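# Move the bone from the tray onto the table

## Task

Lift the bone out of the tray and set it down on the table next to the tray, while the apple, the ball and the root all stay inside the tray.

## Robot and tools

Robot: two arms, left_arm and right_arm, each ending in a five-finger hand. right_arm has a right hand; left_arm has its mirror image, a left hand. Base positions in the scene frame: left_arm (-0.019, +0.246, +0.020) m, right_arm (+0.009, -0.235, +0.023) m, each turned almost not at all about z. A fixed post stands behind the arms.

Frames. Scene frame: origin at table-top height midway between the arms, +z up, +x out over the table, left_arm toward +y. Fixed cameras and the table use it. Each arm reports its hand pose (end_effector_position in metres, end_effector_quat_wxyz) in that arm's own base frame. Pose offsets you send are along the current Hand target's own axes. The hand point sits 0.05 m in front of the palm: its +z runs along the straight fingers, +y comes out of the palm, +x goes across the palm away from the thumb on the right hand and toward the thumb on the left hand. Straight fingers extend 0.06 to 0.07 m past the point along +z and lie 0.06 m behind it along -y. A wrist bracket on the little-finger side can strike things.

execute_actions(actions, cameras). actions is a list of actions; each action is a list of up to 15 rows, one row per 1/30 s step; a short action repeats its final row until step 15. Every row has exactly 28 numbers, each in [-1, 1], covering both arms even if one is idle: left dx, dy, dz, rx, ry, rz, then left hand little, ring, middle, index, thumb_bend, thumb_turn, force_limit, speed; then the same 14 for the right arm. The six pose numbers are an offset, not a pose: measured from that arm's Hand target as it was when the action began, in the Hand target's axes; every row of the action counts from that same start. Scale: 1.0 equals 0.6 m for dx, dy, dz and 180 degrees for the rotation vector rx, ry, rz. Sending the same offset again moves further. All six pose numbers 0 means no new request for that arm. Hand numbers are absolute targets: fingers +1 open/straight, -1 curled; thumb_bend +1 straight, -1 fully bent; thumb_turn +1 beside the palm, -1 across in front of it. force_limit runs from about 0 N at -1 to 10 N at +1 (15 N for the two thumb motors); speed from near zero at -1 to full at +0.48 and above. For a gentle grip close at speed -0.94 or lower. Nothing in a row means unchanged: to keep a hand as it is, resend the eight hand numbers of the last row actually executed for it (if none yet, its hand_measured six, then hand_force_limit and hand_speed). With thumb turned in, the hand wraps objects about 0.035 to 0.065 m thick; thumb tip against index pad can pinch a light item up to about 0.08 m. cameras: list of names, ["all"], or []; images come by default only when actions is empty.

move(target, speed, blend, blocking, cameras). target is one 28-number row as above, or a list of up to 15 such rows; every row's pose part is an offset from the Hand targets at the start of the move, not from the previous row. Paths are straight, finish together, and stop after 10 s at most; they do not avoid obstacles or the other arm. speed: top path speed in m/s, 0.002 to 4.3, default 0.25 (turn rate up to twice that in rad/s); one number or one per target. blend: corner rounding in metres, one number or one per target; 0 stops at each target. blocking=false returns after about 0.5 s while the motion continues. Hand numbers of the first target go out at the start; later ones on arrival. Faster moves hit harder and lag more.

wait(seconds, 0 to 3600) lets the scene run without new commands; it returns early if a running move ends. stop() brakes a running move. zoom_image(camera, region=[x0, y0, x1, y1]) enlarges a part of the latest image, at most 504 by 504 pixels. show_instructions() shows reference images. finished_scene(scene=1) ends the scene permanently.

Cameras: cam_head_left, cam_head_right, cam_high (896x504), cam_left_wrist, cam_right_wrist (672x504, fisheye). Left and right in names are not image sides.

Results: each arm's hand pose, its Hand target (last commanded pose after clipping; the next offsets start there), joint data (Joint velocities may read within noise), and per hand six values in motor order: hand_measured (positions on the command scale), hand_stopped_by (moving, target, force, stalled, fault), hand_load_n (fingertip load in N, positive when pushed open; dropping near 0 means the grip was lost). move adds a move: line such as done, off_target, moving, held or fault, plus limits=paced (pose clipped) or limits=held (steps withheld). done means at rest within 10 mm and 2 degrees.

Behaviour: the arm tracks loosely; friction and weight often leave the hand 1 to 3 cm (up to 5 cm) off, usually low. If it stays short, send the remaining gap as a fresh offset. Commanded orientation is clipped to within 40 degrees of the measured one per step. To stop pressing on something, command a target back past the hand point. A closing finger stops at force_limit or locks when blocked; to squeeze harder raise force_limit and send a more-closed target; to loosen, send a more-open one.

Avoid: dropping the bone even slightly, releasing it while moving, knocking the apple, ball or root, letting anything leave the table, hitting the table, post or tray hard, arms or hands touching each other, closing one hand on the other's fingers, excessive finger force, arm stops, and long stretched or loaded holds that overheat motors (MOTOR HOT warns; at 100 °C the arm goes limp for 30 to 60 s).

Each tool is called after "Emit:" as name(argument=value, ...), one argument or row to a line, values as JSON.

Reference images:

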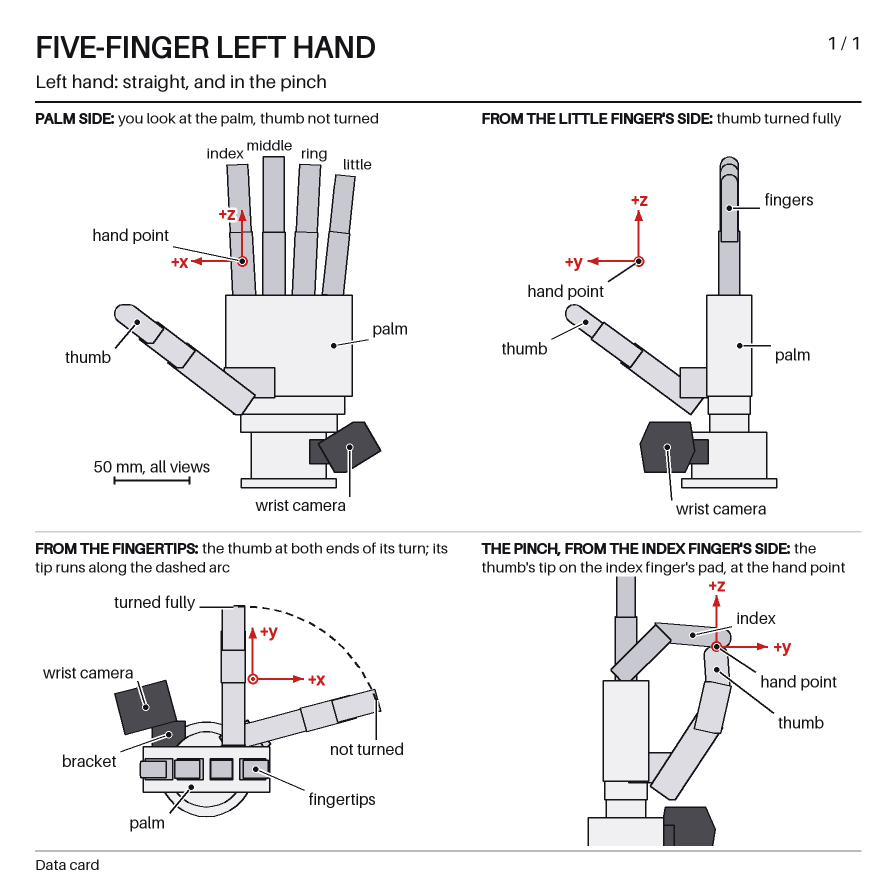

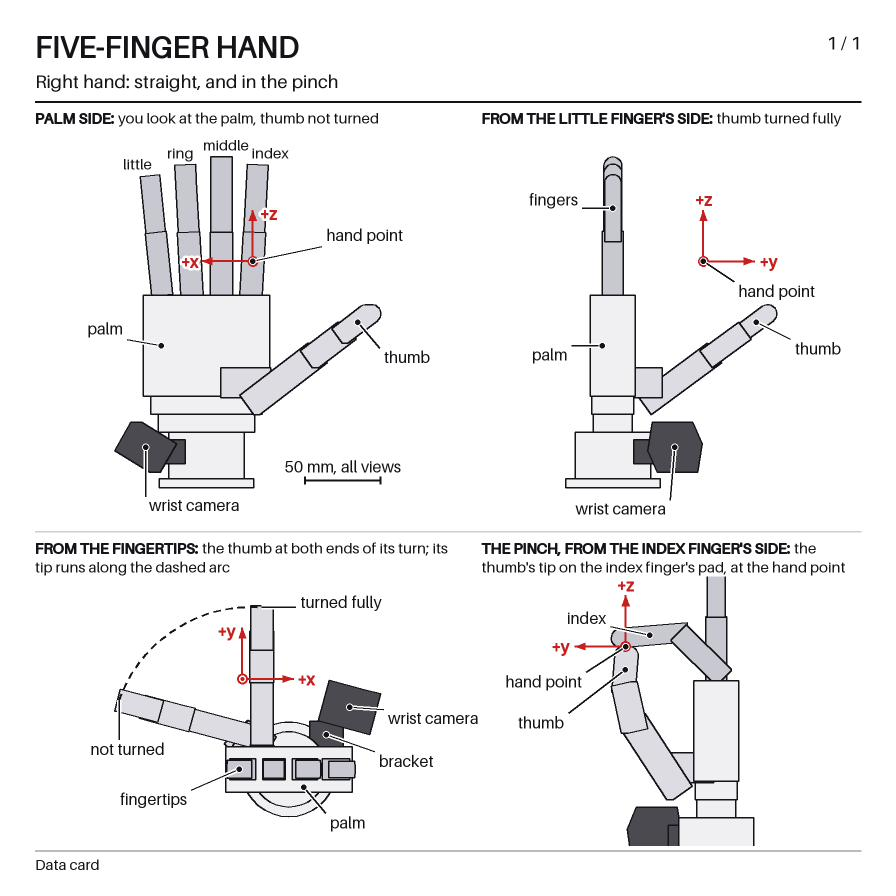

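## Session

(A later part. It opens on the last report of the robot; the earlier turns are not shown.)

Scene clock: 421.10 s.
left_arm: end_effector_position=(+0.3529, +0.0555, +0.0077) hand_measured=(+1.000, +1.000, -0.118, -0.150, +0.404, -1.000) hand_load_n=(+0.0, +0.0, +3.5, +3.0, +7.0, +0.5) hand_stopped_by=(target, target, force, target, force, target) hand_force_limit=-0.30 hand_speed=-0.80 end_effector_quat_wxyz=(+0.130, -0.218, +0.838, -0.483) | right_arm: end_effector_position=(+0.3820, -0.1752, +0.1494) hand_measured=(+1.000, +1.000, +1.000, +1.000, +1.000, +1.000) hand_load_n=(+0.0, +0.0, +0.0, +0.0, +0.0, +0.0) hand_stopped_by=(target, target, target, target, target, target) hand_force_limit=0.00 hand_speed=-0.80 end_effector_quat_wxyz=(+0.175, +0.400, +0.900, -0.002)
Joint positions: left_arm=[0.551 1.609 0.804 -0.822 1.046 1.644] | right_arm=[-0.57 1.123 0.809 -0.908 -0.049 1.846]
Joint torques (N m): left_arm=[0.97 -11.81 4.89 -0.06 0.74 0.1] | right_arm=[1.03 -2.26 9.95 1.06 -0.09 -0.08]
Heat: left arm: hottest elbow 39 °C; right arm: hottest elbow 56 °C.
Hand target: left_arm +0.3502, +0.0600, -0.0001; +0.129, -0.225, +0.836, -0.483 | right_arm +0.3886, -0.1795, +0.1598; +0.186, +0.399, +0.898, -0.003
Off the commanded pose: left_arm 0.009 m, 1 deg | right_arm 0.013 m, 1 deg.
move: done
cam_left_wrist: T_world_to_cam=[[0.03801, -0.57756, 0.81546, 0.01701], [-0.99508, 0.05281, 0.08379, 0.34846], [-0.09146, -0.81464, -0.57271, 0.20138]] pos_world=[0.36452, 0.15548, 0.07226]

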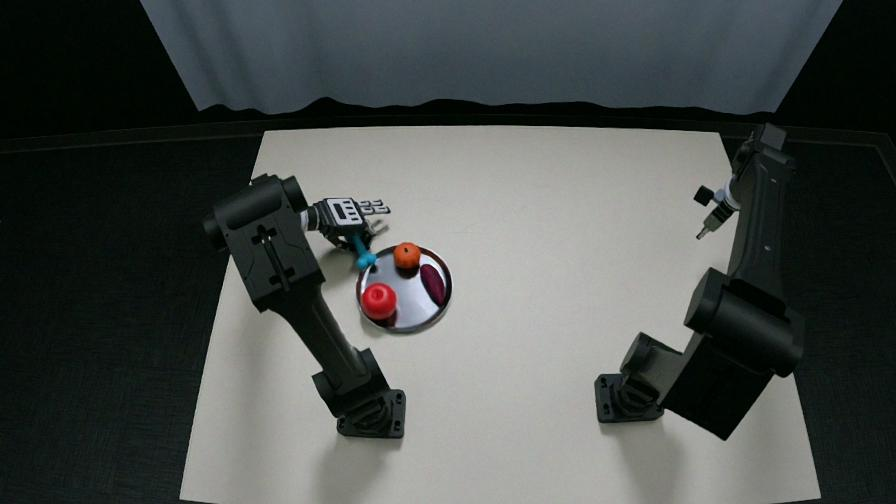

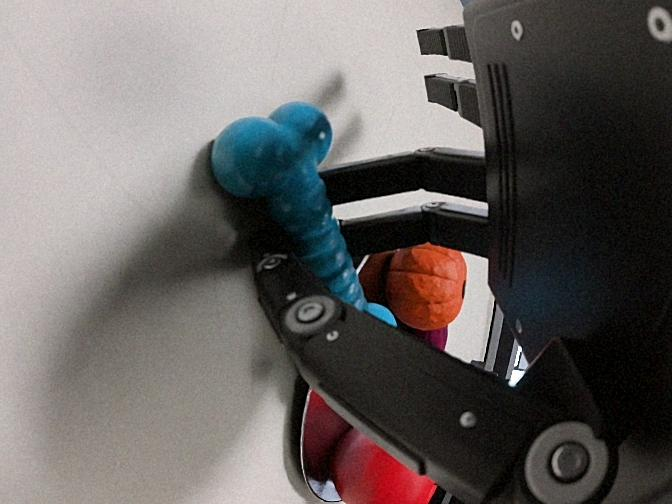

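Emit:
move(
  target=[0, -0.0721, -0.0416, 0, 0, 0, 1, 1, -0.15, -0.15, 0.0, -1, -0.3, -0.8, 0, 0, 0, 0, 0, 0, 1, 1, 1, 1, 1, 1, 0, -0.8],
  cameras=["cam_head_left", "cam_left_wrist", "cam_high"],
  speed=0.04,
)

Emit:
zoom_image(
  camera="cam_head_left",
  region=[310, 160, 430, 280],
)

Scene clock: 428.87 s.
left_arm: end_effector_position=(+0.3394, +0.0472, +0.0390) hand_measured=(+1.000, +1.000, -0.118, -0.150, +0.404, -1.000) hand_load_n=(+0.0, +0.0, +3.5, +3.0, +7.5, +1.0) hand_stopped_by=(target, target, force, target, force, target) hand_force_limit=-0.30 hand_speed=-0.80 end_effector_quat_wxyz=(+0.110, -0.230, +0.834, -0.489) | right_arm: end_effector_position=(+0.3820, -0.1752, +0.1494) hand_measured=(+1.000, +1.000, +1.000, +1.000, +1.000, +1.000) hand_load_n=(+0.0, +0.0, +0.0, +0.0, +0.0, +0.0) hand_stopped_by=(target, target, target, target, target, target) hand_force_limit=0.00 hand_speed=-0.80 end_effector_quat_wxyz=(+0.175, +0.400, +0.900, -0.002)
Joint positions: left_arm=[0.551 1.534 0.817 -0.958 1.046 1.645] | right_arm=[-0.57 1.123 0.809 -0.908 -0.049 1.846]
Joint torques (N m): left_arm=[0.73 -13.68 7.84 -0.47 0.72 0.09] | right_arm=[1.03 -2.2 9.95 1.05 -0.09 -0.08]
Heat: left arm: hottest elbow 39 °C; right arm: hottest elbow 56 °C.
Hand target: left_arm +0.3502, +0.0600, +0.0499; +0.129, -0.225, +0.836, -0.483 | right_arm +0.3886, -0.1795, +0.1598; +0.186, +0.399, +0.898, -0.003
Off the commanded pose: left_arm 0.020 m, 2 deg | right_arm 0.013 m, 1 deg.
move: off_target (left_arm)
cam_left_wrist: T_world_to_cam=[[0.07161, -0.55684, 0.82753, -0.02575], [-0.99082, 0.05562, 0.12318, 0.32959], [-0.11462, -0.82876, -0.54774, 0.21888]] pos_world=[0.3535, 0.14873, 0.1006]
Images, in order (width x height): cam_head_left 896x504, cam_high 896x504, cam_left_wrist 672x504.

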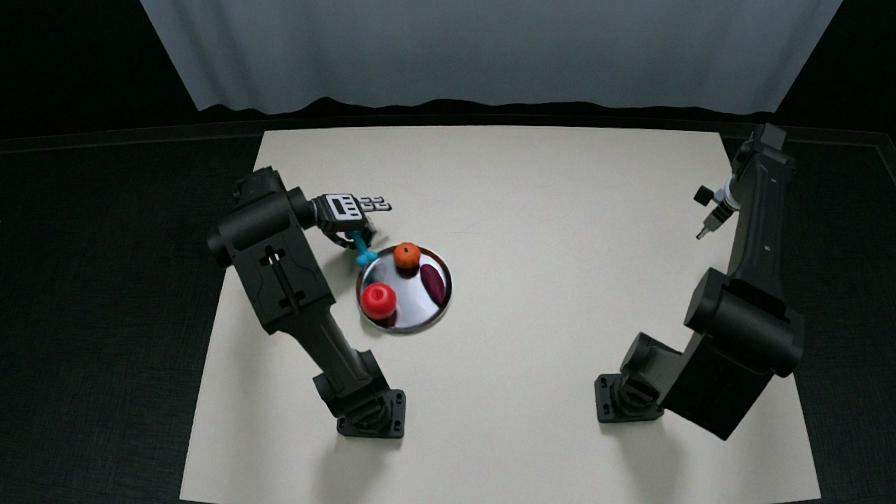

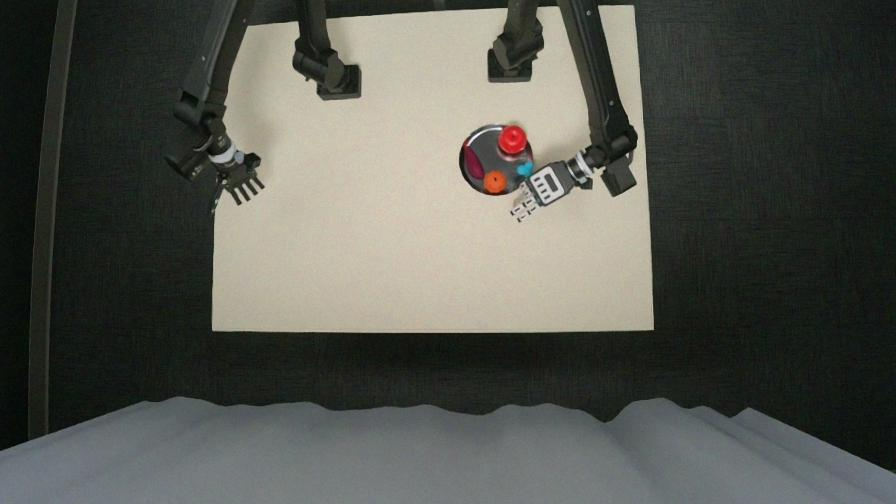

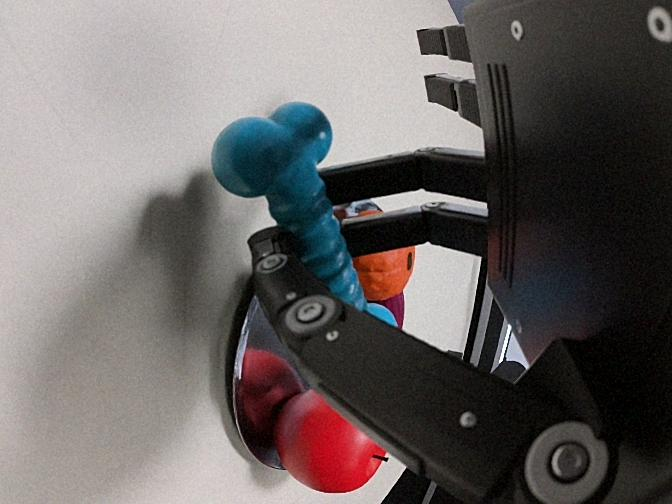

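Scaled by 4.200 from the camera's image (finer frame: 1280x720).

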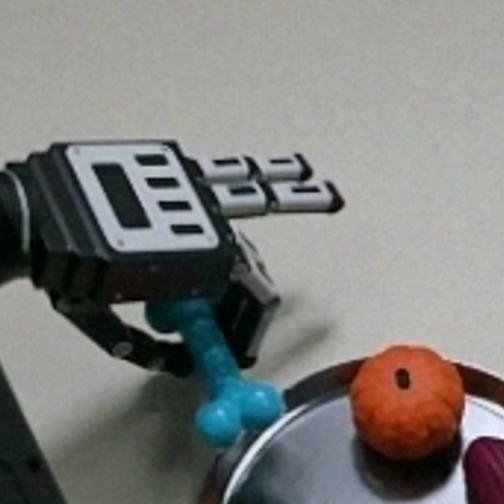

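Emit:
move(
  target=[-0.1487, -0.0335, -0.0089, 0, 0, 0, 1, 1, -0.15, -0.15, 0.0, -1, -0.3, -0.8, 0, 0, 0, 0, 0, 0, 1, 1, 1, 1, 1, 1, 0, -0.8],
  cameras=["cam_head_left", "cam_left_wrist", "cam_high"],
  speed=0.08,
)

Emit:
zoom_image(
  camera="cam_head_left",
  region=[300, 140, 440, 280],
)

Scene clock: 434.57 s.
left_arm: end_effector_position=(+0.4201, +0.0965, +0.0679) hand_measured=(+1.000, +1.000, -0.118, -0.150, +0.404, -1.000) hand_load_n=(+0.0, +0.0, +3.5, +3.0, +7.0, +0.5) hand_stopped_by=(target, target, force, target, force, target) hand_force_limit=-0.30 hand_speed=-0.80 end_effector_quat_wxyz=(+0.132, -0.223, +0.837, -0.482) | right_arm: end_effector_position=(+0.3820, -0.1752, +0.1494) hand_measured=(+1.000, +1.000, +1.000, +1.000, +1.000, +1.000) hand_load_n=(+0.0, +0.0, +0.0, +0.0, +0.0, +0.0) hand_stopped_by=(target, target, target, target, target, target) hand_force_limit=0.00 hand_speed=-0.80 end_effector_quat_wxyz=(+0.175, +0.400, +0.900, -0.002)
Joint positions: left_arm=[0.551 1.667 1.086 -1.031 1.046 1.624] | right_arm=[-0.57 1.123 0.809 -0.908 -0.049 1.846]
Joint torques (N m): left_arm=[-0.67 -14.04 8.81 -0.43 0.79 -0.14] | right_arm=[1.08 -2.2 9.95 1.06 -0.1 -0.08]
Heat: left arm: hottest elbow 39 °C; right arm: hottest elbow 56 °C.
Hand target: left_arm +0.4302, +0.1001, +0.0699; +0.129, -0.225, +0.836, -0.483 | right_arm +0.3886, -0.1795, +0.1598; +0.186, +0.399, +0.898, -0.003
Off the commanded pose: left_arm 0.011 m, 0 deg | right_arm 0.013 m, 1 deg.
move: off_target (left_arm)
cam_left_wrist: T_world_to_cam=[[0.04517, -0.5771, 0.81542, -0.01403], [-0.99541, 0.04296, 0.08554, 0.40904], [-0.0844, -0.81554, -0.57251, 0.27251]] pos_world=[0.43079, 0.19657, 0.13246]
Images, in order (width x height): cam_head_left 896x504, cam_high 896x504, cam_left_wrist 672x504.

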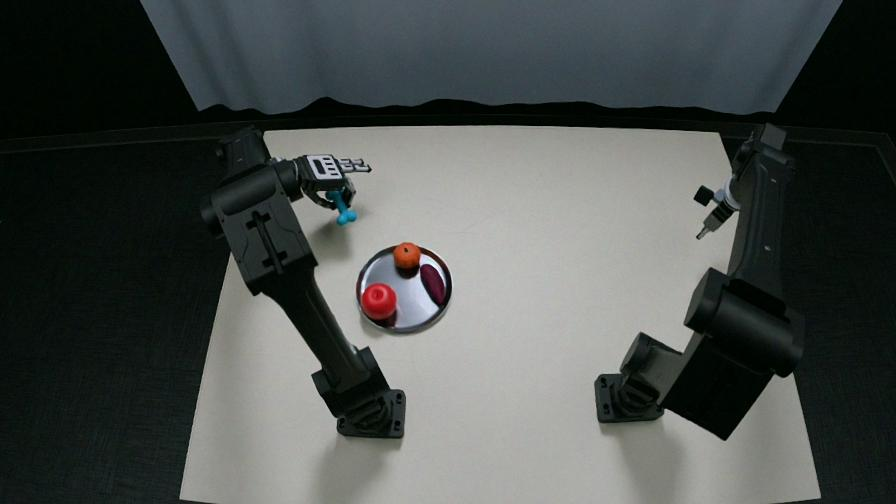

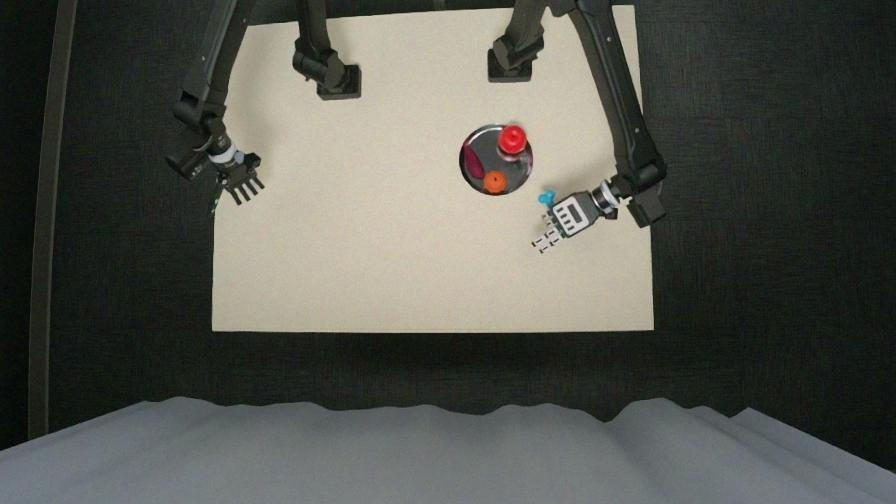

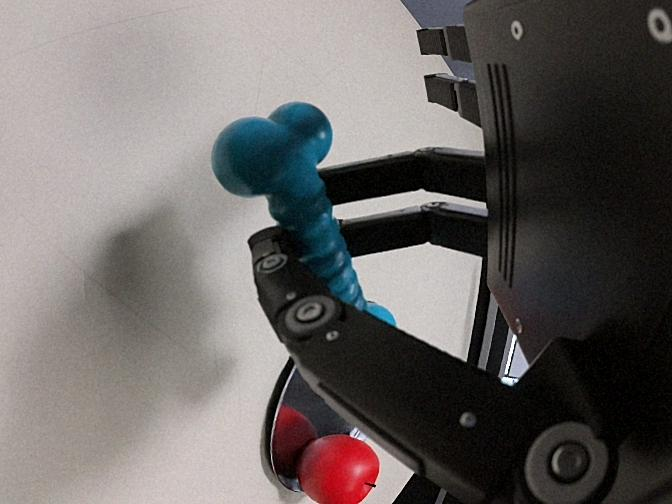

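Scaled by 3.600 from the camera's image (finer frame: 1280x720).

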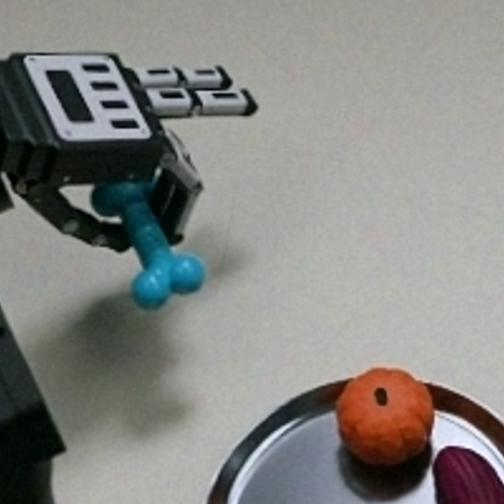

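Emit:
move(
  target=[0, 0.0793, 0.0457, 0, -0.0139, 0.0241, 1, 1, -0.15, -0.15, 0.0, -1, -0.3, -0.8, 0, 0, 0, 0, 0, 0, 1, 1, 1, 1, 1, 1, 0, -0.8],
  cameras=["cam_head_left", "cam_head_right", "cam_left_wrist", "cam_high"],
  speed=0.06,
)

Emit:
zoom_image(
  camera="cam_head_left",
  region=[300, 140, 420, 260],
)

Emit:
zoom_image(
  camera="cam_left_wrist",
  region=[60, 0, 500, 440],
)

Scene clock: 455.73 s.
left_arm: end_effector_position=(+0.4310, +0.1031, +0.0232) hand_measured=(+1.000, +1.000, -0.118, -0.150, +0.404, -1.000) hand_load_n=(+0.0, +0.0, +3.5, +3.0, +7.5, +1.0) hand_stopped_by=(target, target, force, target, force, target) hand_force_limit=-0.30 hand_speed=-0.80 end_effector_quat_wxyz=(+0.174, -0.198, +0.843, -0.469) | right_arm: end_effector_position=(+0.3820, -0.1752, +0.1494) hand_measured=(+1.000, +1.000, +1.000, +1.000, +1.000, +1.000) hand_load_n=(+0.0, +0.0, +0.0, +0.0, +0.0, +0.0) hand_stopped_by=(target, target, target, target, target, target) hand_force_limit=0.00 hand_speed=-0.80 end_effector_quat_wxyz=(+0.175, +0.400, +0.900, -0.002)
Joint positions: left_arm=[0.551 1.715 1.013 -0.809 1.046 1.624] | right_arm=[-0.57 1.123 0.809 -0.908 -0.049 1.846]
Joint torques (N m): left_arm=[-0.73 -14.92 5.59 0.14 0.9 -0.1] | right_arm=[1.08 -2.2 9.95 1.05 -0.1 -0.08]
Heat: left arm: hottest elbow 39 °C; right arm: hottest elbow 56 °C.
Hand target: left_arm +0.4302, +0.1001, +0.0151; +0.166, -0.203, +0.841, -0.473 | right_arm +0.3886, -0.1795, +0.1598; +0.186, +0.399, +0.898, -0.003
Off the commanded pose: left_arm 0.009 m, 1 deg | right_arm 0.013 m, 1 deg.
move: done
cam_left_wrist: T_world_to_cam=[[-0.02419, -0.61939, 0.78471, 0.0607], [-0.99917, 0.04068, 0.00131, 0.4272], [-0.03273, -0.78403, -0.61986, 0.22887]] pos_world=[0.43581, 0.19966, 0.09368]
Images, in order (width x height): cam_head_left 896x504, cam_head_right 896x504, cam_high 896x504, cam_left_wrist 672x504.

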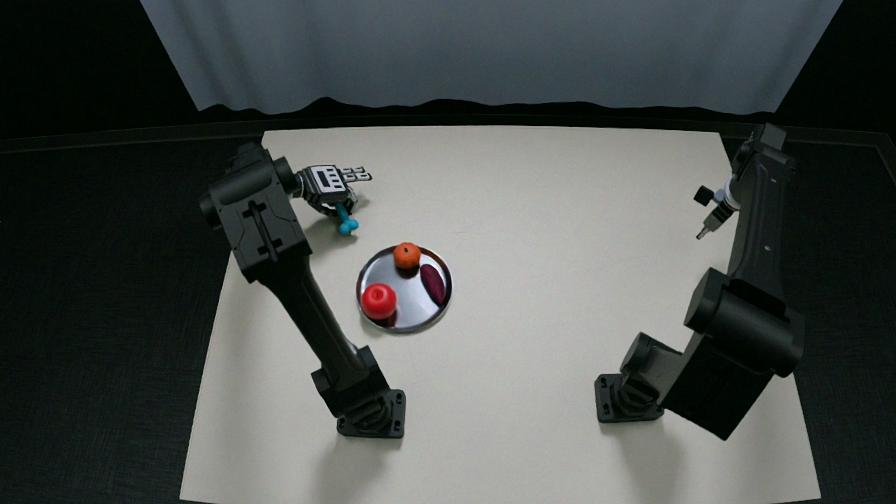

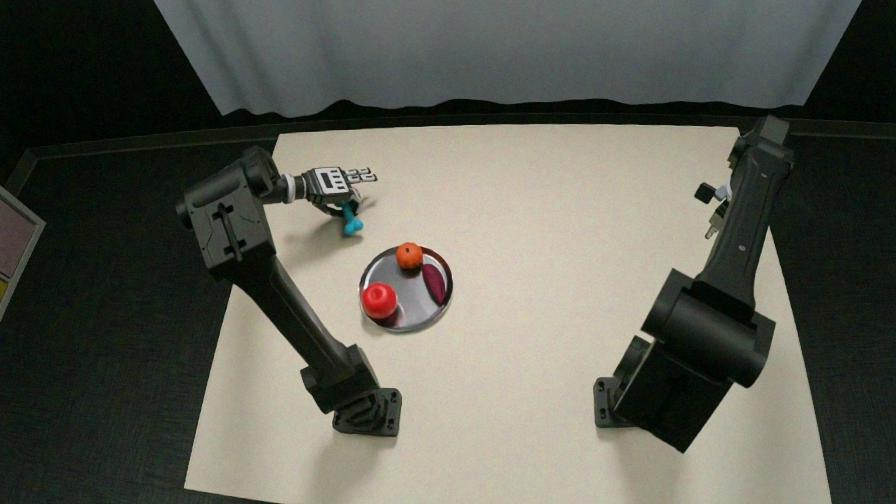

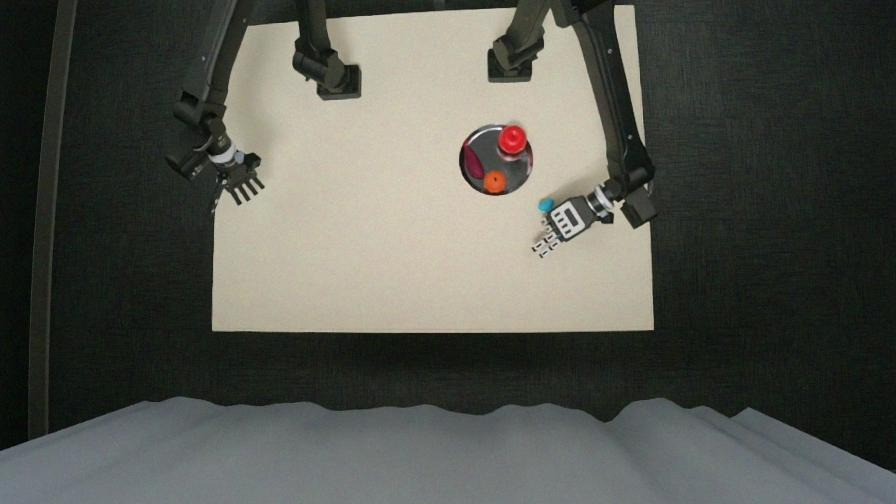

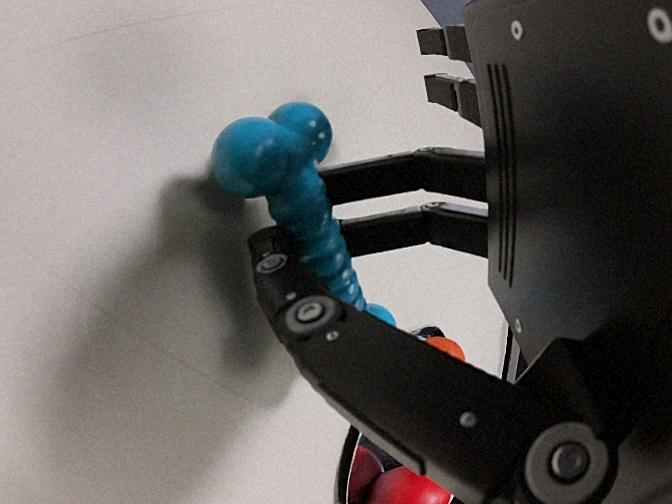

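Scaled by 4.200 from the camera's image (finer frame: 1280x720).

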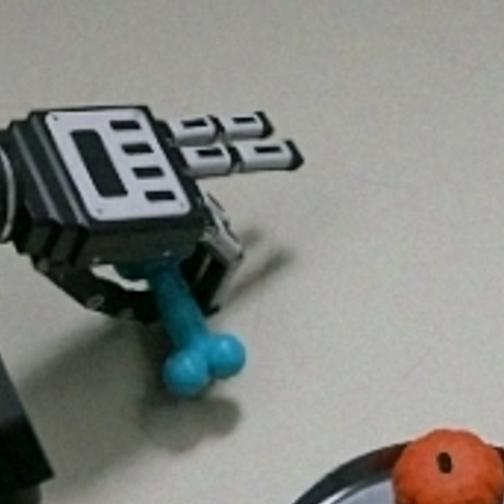

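Scaled by 1.145 from the camera's image (finer frame: 960x720).

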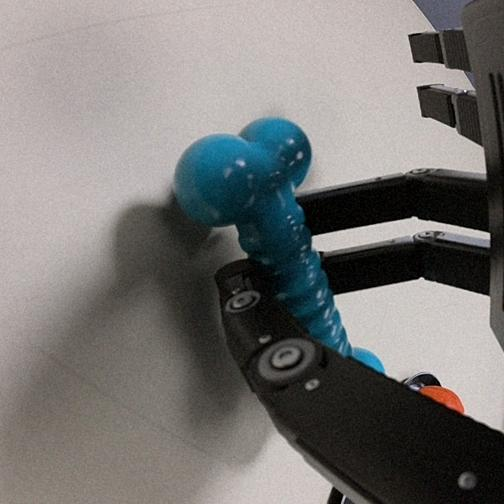

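Emit:
move(
  target=[0.0017, 0.0173, 0.0099, 0, 0, 0, 1, 1, -0.15, -0.15, 0.0, -1, -0.3, -0.8, 0, 0, 0, 0, 0, 0, 1, 1, 1, 1, 1, 1, 0, -0.8],
  cameras=["cam_head_left", "cam_left_wrist"],
  speed=0.03,
)

Emit:
zoom_image(
  camera="cam_head_left",
  region=[300, 160, 400, 260],
)

Emit:
zoom_image(
  camera="cam_left_wrist",
  region=[60, 0, 500, 440],
)

Scene clock: 461.90 s.
left_arm: end_effector_position=(+0.4310, +0.1031, +0.0110) hand_measured=(+1.000, +1.000, -0.118, -0.150, +0.404, -1.000) hand_load_n=(+0.0, +0.0, +3.5, +3.0, +7.5, +0.5) hand_stopped_by=(target, target, force, target, force, target) hand_force_limit=-0.30 hand_speed=-0.80 end_effector_quat_wxyz=(+0.173, -0.199, +0.843, -0.469) | right_arm: end_effector_position=(+0.3820, -0.1752, +0.1494) hand_measured=(+1.000, +1.000, +1.000, +1.000, +1.000, +1.000) hand_load_n=(+0.0, +0.0, +0.0, +0.0, +0.0, +0.0) hand_stopped_by=(target, target, target, target, target, target) hand_force_limit=0.00 hand_speed=-0.80 end_effector_quat_wxyz=(+0.175, +0.400, +0.900, -0.002)
Joint positions: left_arm=[0.551 1.737 1.004 -0.777 1.046 1.624] | right_arm=[-0.57 1.123 0.809 -0.908 -0.049 1.846]
Joint torques (N m): left_arm=[-0.26 -14.97 5.67 0.16 0.85 -0.06] | right_arm=[1.08 -2.2 9.95 1.05 -0.09 -0.08]
Heat: left arm: hottest elbow 38 °C; right arm: hottest elbow 56 °C.
Hand target: left_arm +0.4301, +0.1001, +0.0029; +0.166, -0.204, +0.841, -0.473 | right_arm +0.3886, -0.1795, +0.1598; +0.186, +0.399, +0.898, -0.003
Off the commanded pose: left_arm 0.009 m, 1 deg | right_arm 0.013 m, 1 deg.
move: done
cam_left_wrist: T_world_to_cam=[[-0.0237, -0.61901, 0.78503, 0.06996], [-0.99917, 0.0407, 0.00193, 0.42726], [-0.03314, -0.78433, -0.61946, 0.22152]] pos_world=[0.43591, 0.19966, 0.08148]

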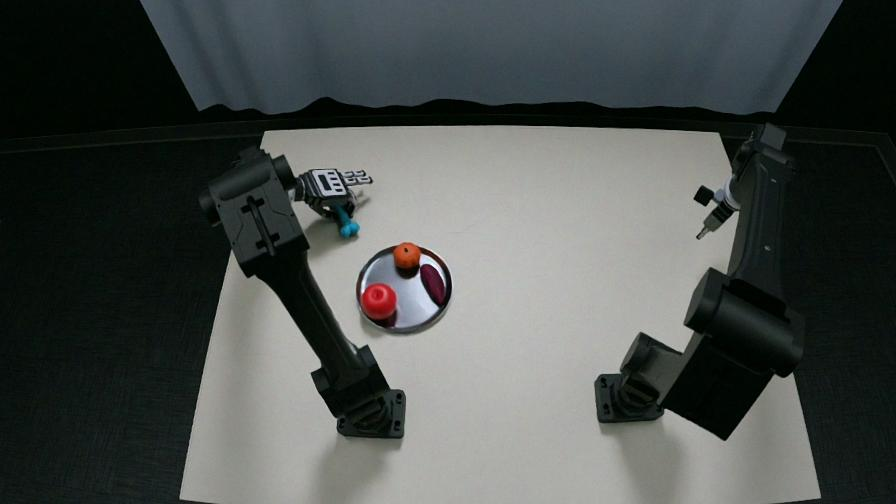

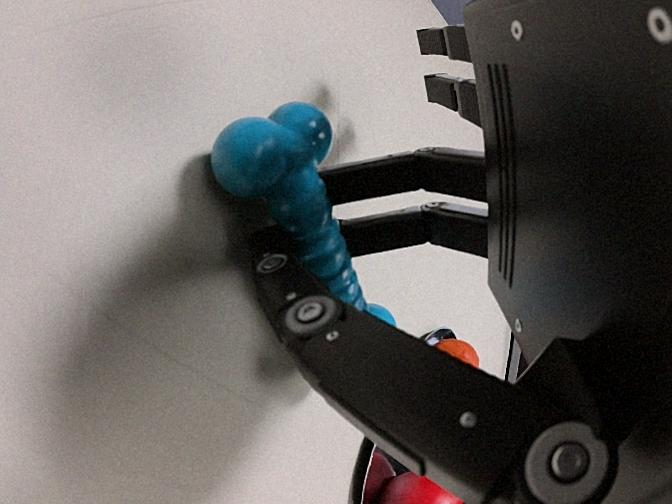

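Scaled by 5.040 from the camera's image (finer frame: 1280x720).

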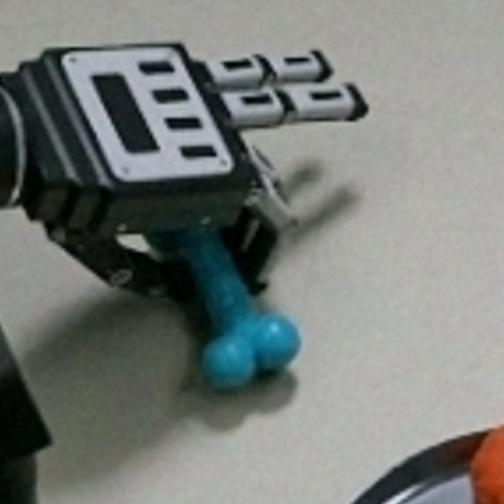

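Scaled by 1.145 from the camera's image (finer frame: 960x720).

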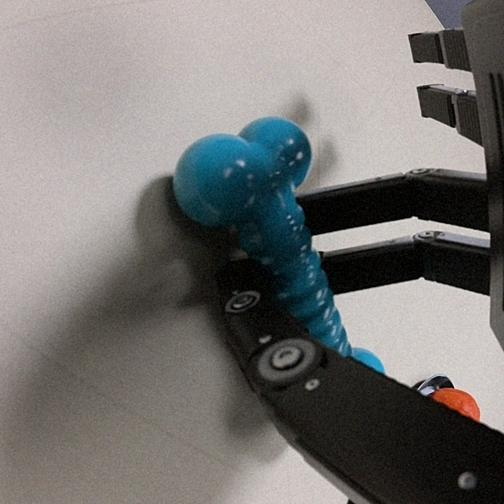

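Emit:
move(
  target=[0.001, 0.0101, 0.0058, 0, 0, 0, 1, 1, -0.15, -0.15, 0.0, -1, -0.3, -0.8, 0, 0, 0, 0, 0, 0, 1, 1, 1, 1, 1, 1, 0, -0.8],
  cameras=["cam_head_left", "cam_left_wrist"],
  speed=0.02,
)

Emit:
zoom_image(
  camera="cam_head_left",
  region=[300, 160, 400, 260],
)

Emit:
zoom_image(
  camera="cam_left_wrist",
  region=[60, 0, 500, 440],
)

Scene clock: 466.67 s.
left_arm: end_effector_position=(+0.4314, +0.1032, +0.0049) hand_measured=(+1.000, +1.000, -0.118, -0.150, +0.404, -1.000) hand_load_n=(+0.0, +0.0, +3.5, +3.0, +7.5, +0.5) hand_stopped_by=(target, target, force, target, force, target) hand_force_limit=-0.30 hand_speed=-0.80 end_effector_quat_wxyz=(+0.174, -0.198, +0.843, -0.469) | right_arm: end_effector_position=(+0.3820, -0.1752, +0.1494) hand_measured=(+1.000, +1.000, +1.000, +1.000, +1.000, +1.000) hand_load_n=(+0.0, +0.0, +0.0, +0.5, +0.0, +0.0) hand_stopped_by=(target, target, target, target, target, target) hand_force_limit=0.00 hand_speed=-0.80 end_effector_quat_wxyz=(+0.175, +0.400, +0.900, -0.002)
Joint positions: left_arm=[0.551 1.749 0.999 -0.759 1.047 1.624] | right_arm=[-0.57 1.123 0.809 -0.908 -0.049 1.846]
Joint torques (N m): left_arm=[-0.32 -14.45 5.37 0.32 0.84 -0.08] | right_arm=[1.08 -2.2 9.94 1.06 -0.1 -0.08]
Heat: left arm: hottest elbow 38 °C; right arm: hottest elbow 56 °C.
Hand target: left_arm +0.4301, +0.1001, -0.0040; +0.166, -0.204, +0.841, -0.473 | right_arm +0.3886, -0.1795, +0.1598; +0.186, +0.399, +0.898, -0.003
Off the commanded pose: left_arm 0.010 m, 1 deg | right_arm 0.013 m, 1 deg.
move: done
cam_left_wrist: T_world_to_cam=[[-0.0251, -0.61914, 0.78488, 0.07547], [-0.99917, 0.04076, 0.0002, 0.42768], [-0.03212, -0.78422, -0.61965, 0.21737]] pos_world=[0.43621, 0.19976, 0.07538]

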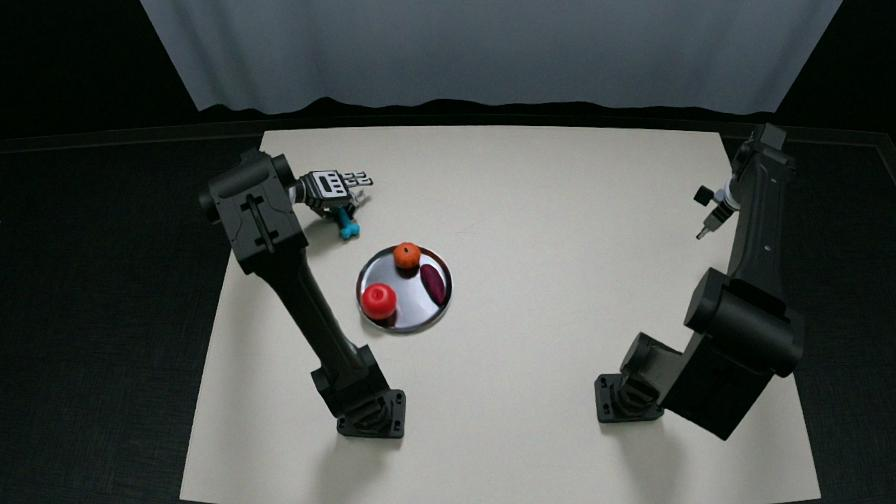

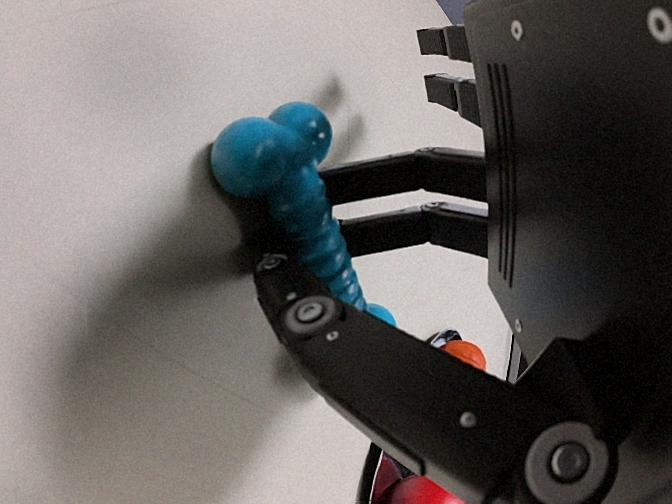

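Scaled by 5.040 from the camera's image (finer frame: 1280x720).

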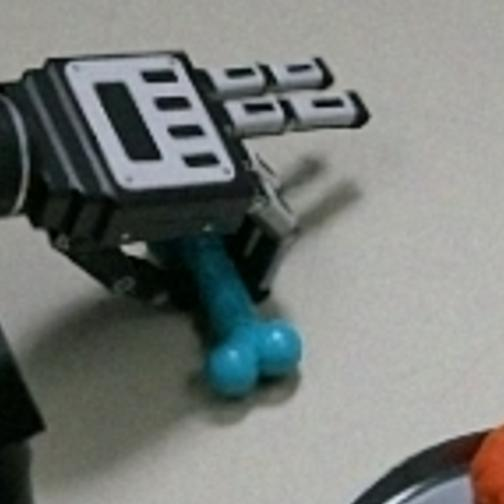

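Scaled by 1.145 from the camera's image (finer frame: 960x720).

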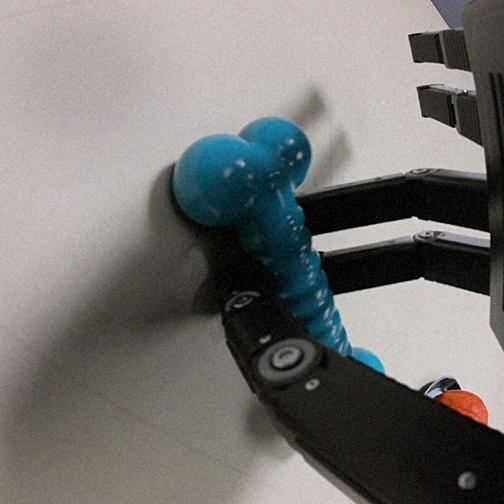

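Emit:
move(
  target=[0.0006, 0.0058, 0.0033, 0, 0, 0, 1, 1, -0.15, -0.15, 0.0, -1, -0.3, -0.8, 0, 0, 0, 0, 0, 0, 1, 1, 1, 1, 1, 1, 0, -0.8],
  cameras=["cam_head_left", "cam_left_wrist"],
  speed=0.02,
)

Emit:
zoom_image(
  camera="cam_head_left",
  region=[300, 160, 400, 260],
)

Emit:
zoom_image(
  camera="cam_left_wrist",
  region=[60, 0, 500, 440],
)

Scene clock: 470.77 s.
left_arm: end_effector_position=(+0.4326, +0.1035, +0.0046) hand_measured=(+1.000, +1.000, -0.118, -0.150, +0.404, -1.000) hand_load_n=(+0.0, +0.0, +3.0, +3.0, +7.5, +0.5) hand_stopped_by=(target, target, force, target, force, target) hand_force_limit=-0.30 hand_speed=-0.80 end_effector_quat_wxyz=(+0.176, -0.197, +0.842, -0.470) | right_arm: end_effector_position=(+0.3820, -0.1752, +0.1494) hand_measured=(+1.000, +1.000, +1.000, +1.000, +1.000, +1.000) hand_load_n=(+0.0, +0.0, +0.0, +0.0, +0.0, +0.0) hand_stopped_by=(target, target, target, target, target, target) hand_force_limit=0.00 hand_speed=-0.80 end_effector_quat_wxyz=(+0.175, +0.400, +0.900, -0.002)
Joint positions: left_arm=[0.551 1.751 0.999 -0.753 1.049 1.624] | right_arm=[-0.57 1.123 0.809 -0.908 -0.049 1.846]
Joint torques (N m): left_arm=[-0.62 -15.03 5.19 0.31 0.77 -0.1] | right_arm=[1.08 -2.26 9.95 1.06 -0.1 -0.08]
Heat: left arm: hottest elbow 38 °C; right arm: hottest elbow 56 °C.
Hand target: left_arm +0.4301, +0.1001, -0.0081; +0.166, -0.203, +0.841, -0.473 | right_arm +0.3886, -0.1795, +0.1598; +0.186, +0.399, +0.898, -0.003
Off the commanded pose: left_arm 0.013 m, 1 deg | right_arm 0.013 m, 1 deg.
move: off_target (left_arm)
cam_left_wrist: T_world_to_cam=[[-0.02852, -0.61924, 0.78469, 0.07743], [-0.99917, 0.04055, -0.00431, 0.42884], [-0.02915, -0.78416, -0.61988, 0.21615]] pos_world=[0.43699, 0.20006, 0.07508]

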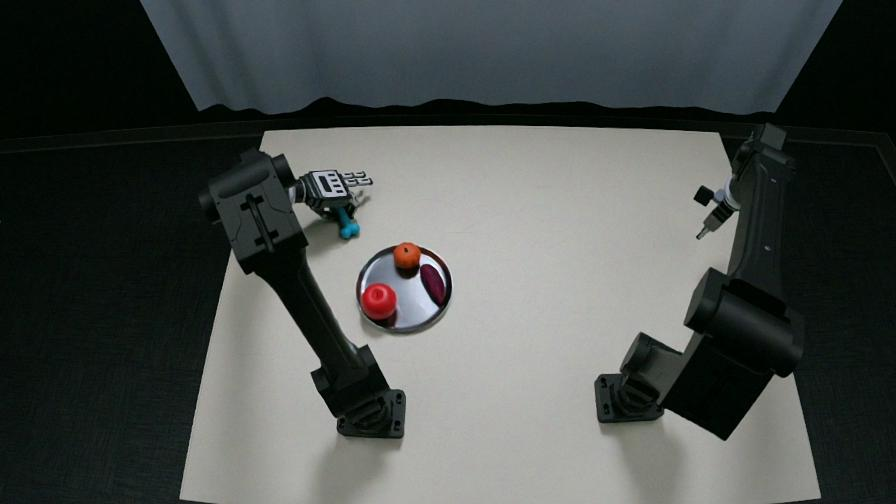

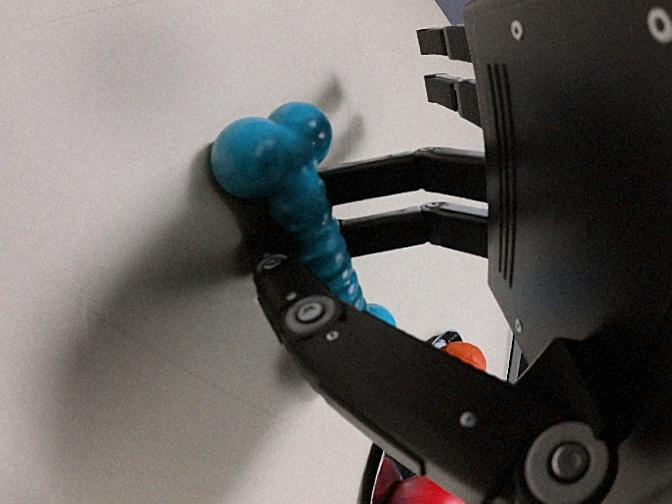

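Scaled by 5.040 from the camera's image (finer frame: 1280x720).

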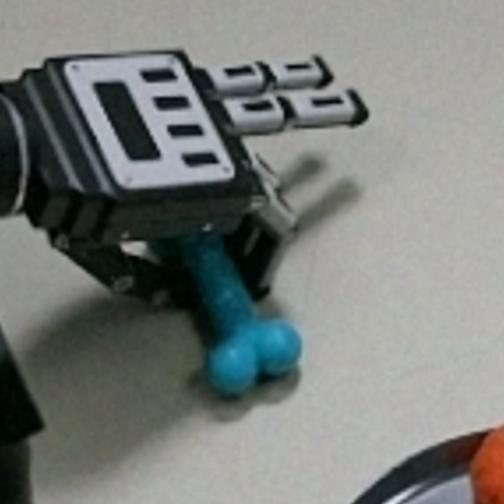

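Scaled by 1.145 from the camera's image (finer frame: 960x720).

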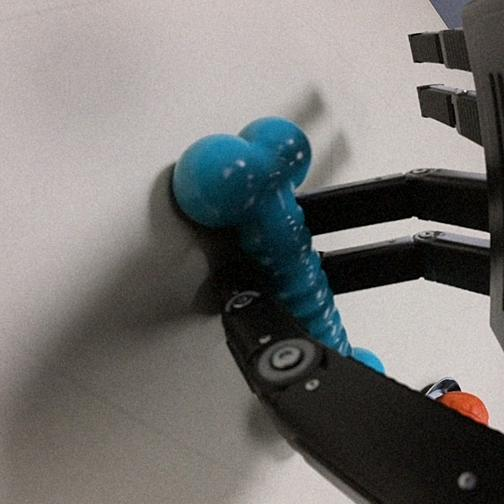

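Emit:
move(
  target=[
    [-0.0006, -0.0058, -0.0033, 0, 0, 0, 1, 1, -0.15, -0.15, 0.0, -1, -0.3, -0.8, 0, 0, 0, 0, 0, 0, 1, 1, 1, 1, 1, 1, 0, -0.8],
    [-0.0006, -0.0058, -0.0033, 0, 0, 0, 1, 1, 0.25, 0.25, 0.7, -1, -0.3, -0.8, 0, 0, 0, 0, 0, 0, 1, 1, 1, 1, 1, 1, 0, -0.8],
  ],
  cameras=["cam_head_left", "cam_head_right", "cam_left_wrist"],
  speed=0.02,
)

Emit:
zoom_image(
  camera="cam_head_left",
  region=[300, 160, 400, 260],
)

Emit:
zoom_image(
  camera="cam_left_wrist",
  region=[60, 0, 500, 440],
)

Scene clock: 479.60 s.
left_arm: end_effector_position=(+0.4331, +0.1023, +0.0058) hand_measured=(+1.000, +1.000, +0.250, +0.250, +0.700, -1.000) hand_load_n=(+0.0, +0.0, +0.0, +0.0, -2.0, +0.0) hand_stopped_by=(target, target, target, target, target, target) hand_force_limit=-0.30 hand_speed=-0.80 end_effector_quat_wxyz=(+0.176, -0.198, +0.840, -0.473) | right_arm: end_effector_position=(+0.3820, -0.1752, +0.1494) hand_measured=(+1.000, +1.000, +1.000, +1.000, +1.000, +1.000) hand_load_n=(+0.0, +0.0, +0.0, +0.0, -0.5, +0.0) hand_stopped_by=(target, target, target, target, target, target) hand_force_limit=0.00 hand_speed=-0.80 end_effector_quat_wxyz=(+0.175, +0.400, +0.900, -0.002)
Joint positions: left_arm=[0.551 1.751 0.999 -0.753 1.058 1.62] | right_arm=[-0.57 1.123 0.809 -0.908 -0.049 1.846]
Joint torques (N m): left_arm=[-0.97 -15.44 5.31 -0.03 0.45 -0.03] | right_arm=[1.03 -2.26 9.95 1.05 -0.1 -0.08]
Heat: left arm: hottest elbow 38 °C; right arm: hottest elbow 56 °C.
Hand target: left_arm +0.4301, +0.1001, -0.0040; +0.166, -0.203, +0.841, -0.473 | right_arm +0.3886, -0.1795, +0.1598; +0.186, +0.399, +0.898, -0.003
Off the commanded pose: left_arm 0.011 m, 1 deg | right_arm 0.013 m, 1 deg.
move: off_target (left_arm)
cam_left_wrist: T_world_to_cam=[[-0.02953, -0.6125, 0.78992, 0.07549], [-0.9992, 0.0393, -0.00688, 0.42952], [-0.02683, -0.78949, -0.61318, 0.21548]] pos_world=[0.43719, 0.19948, 0.07545]

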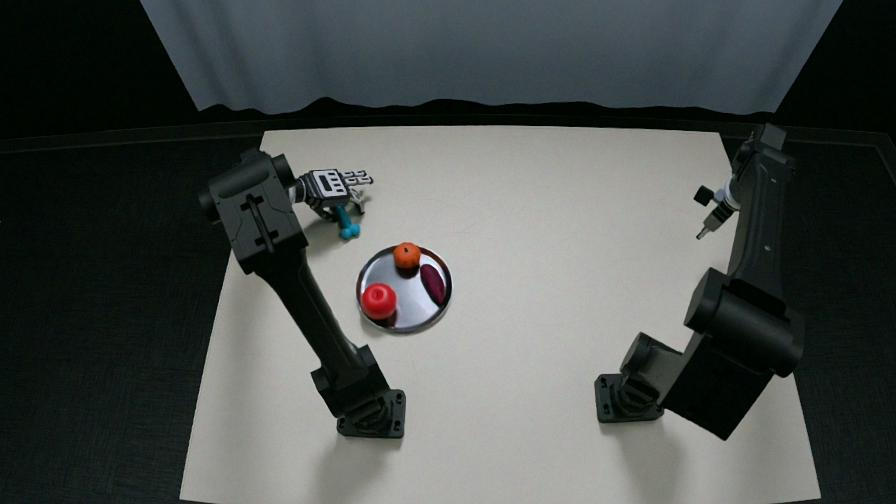

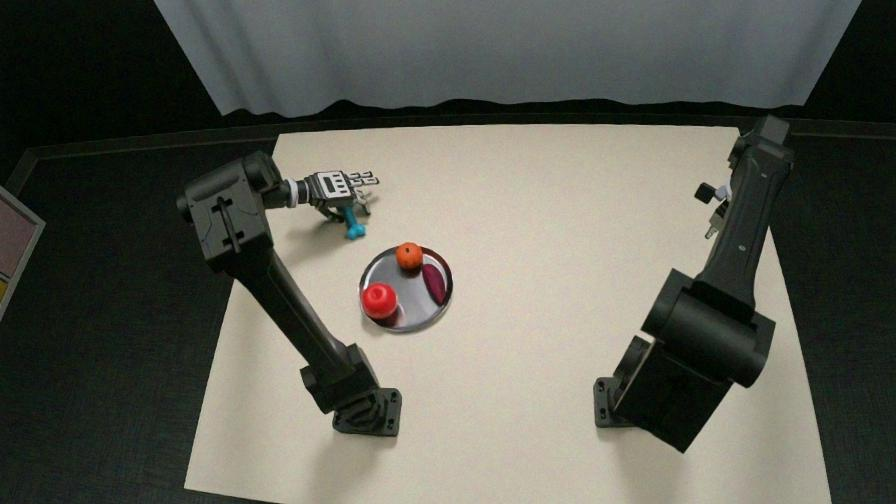

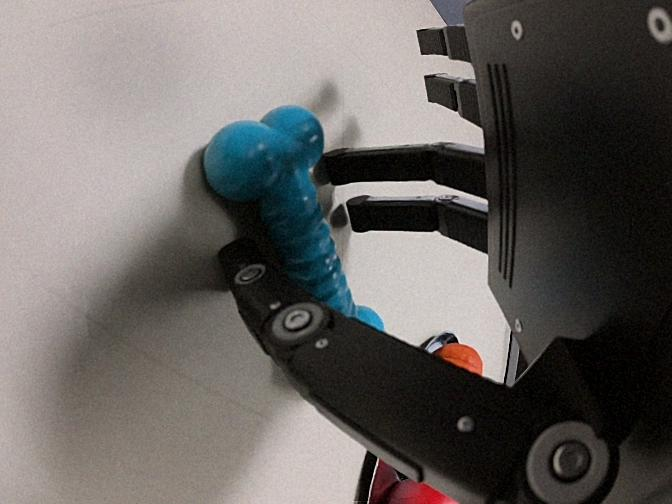

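Scaled by 5.040 from the camera's image (finer frame: 1280x720).

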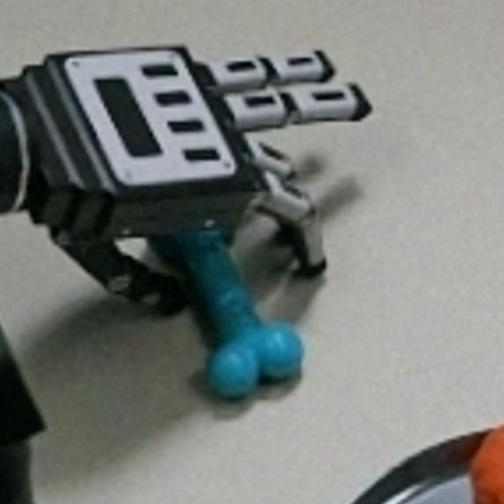

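Scaled by 1.145 from the camera's image (finer frame: 960x720).

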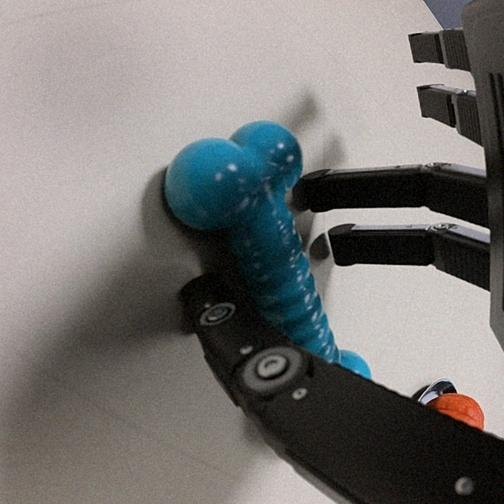

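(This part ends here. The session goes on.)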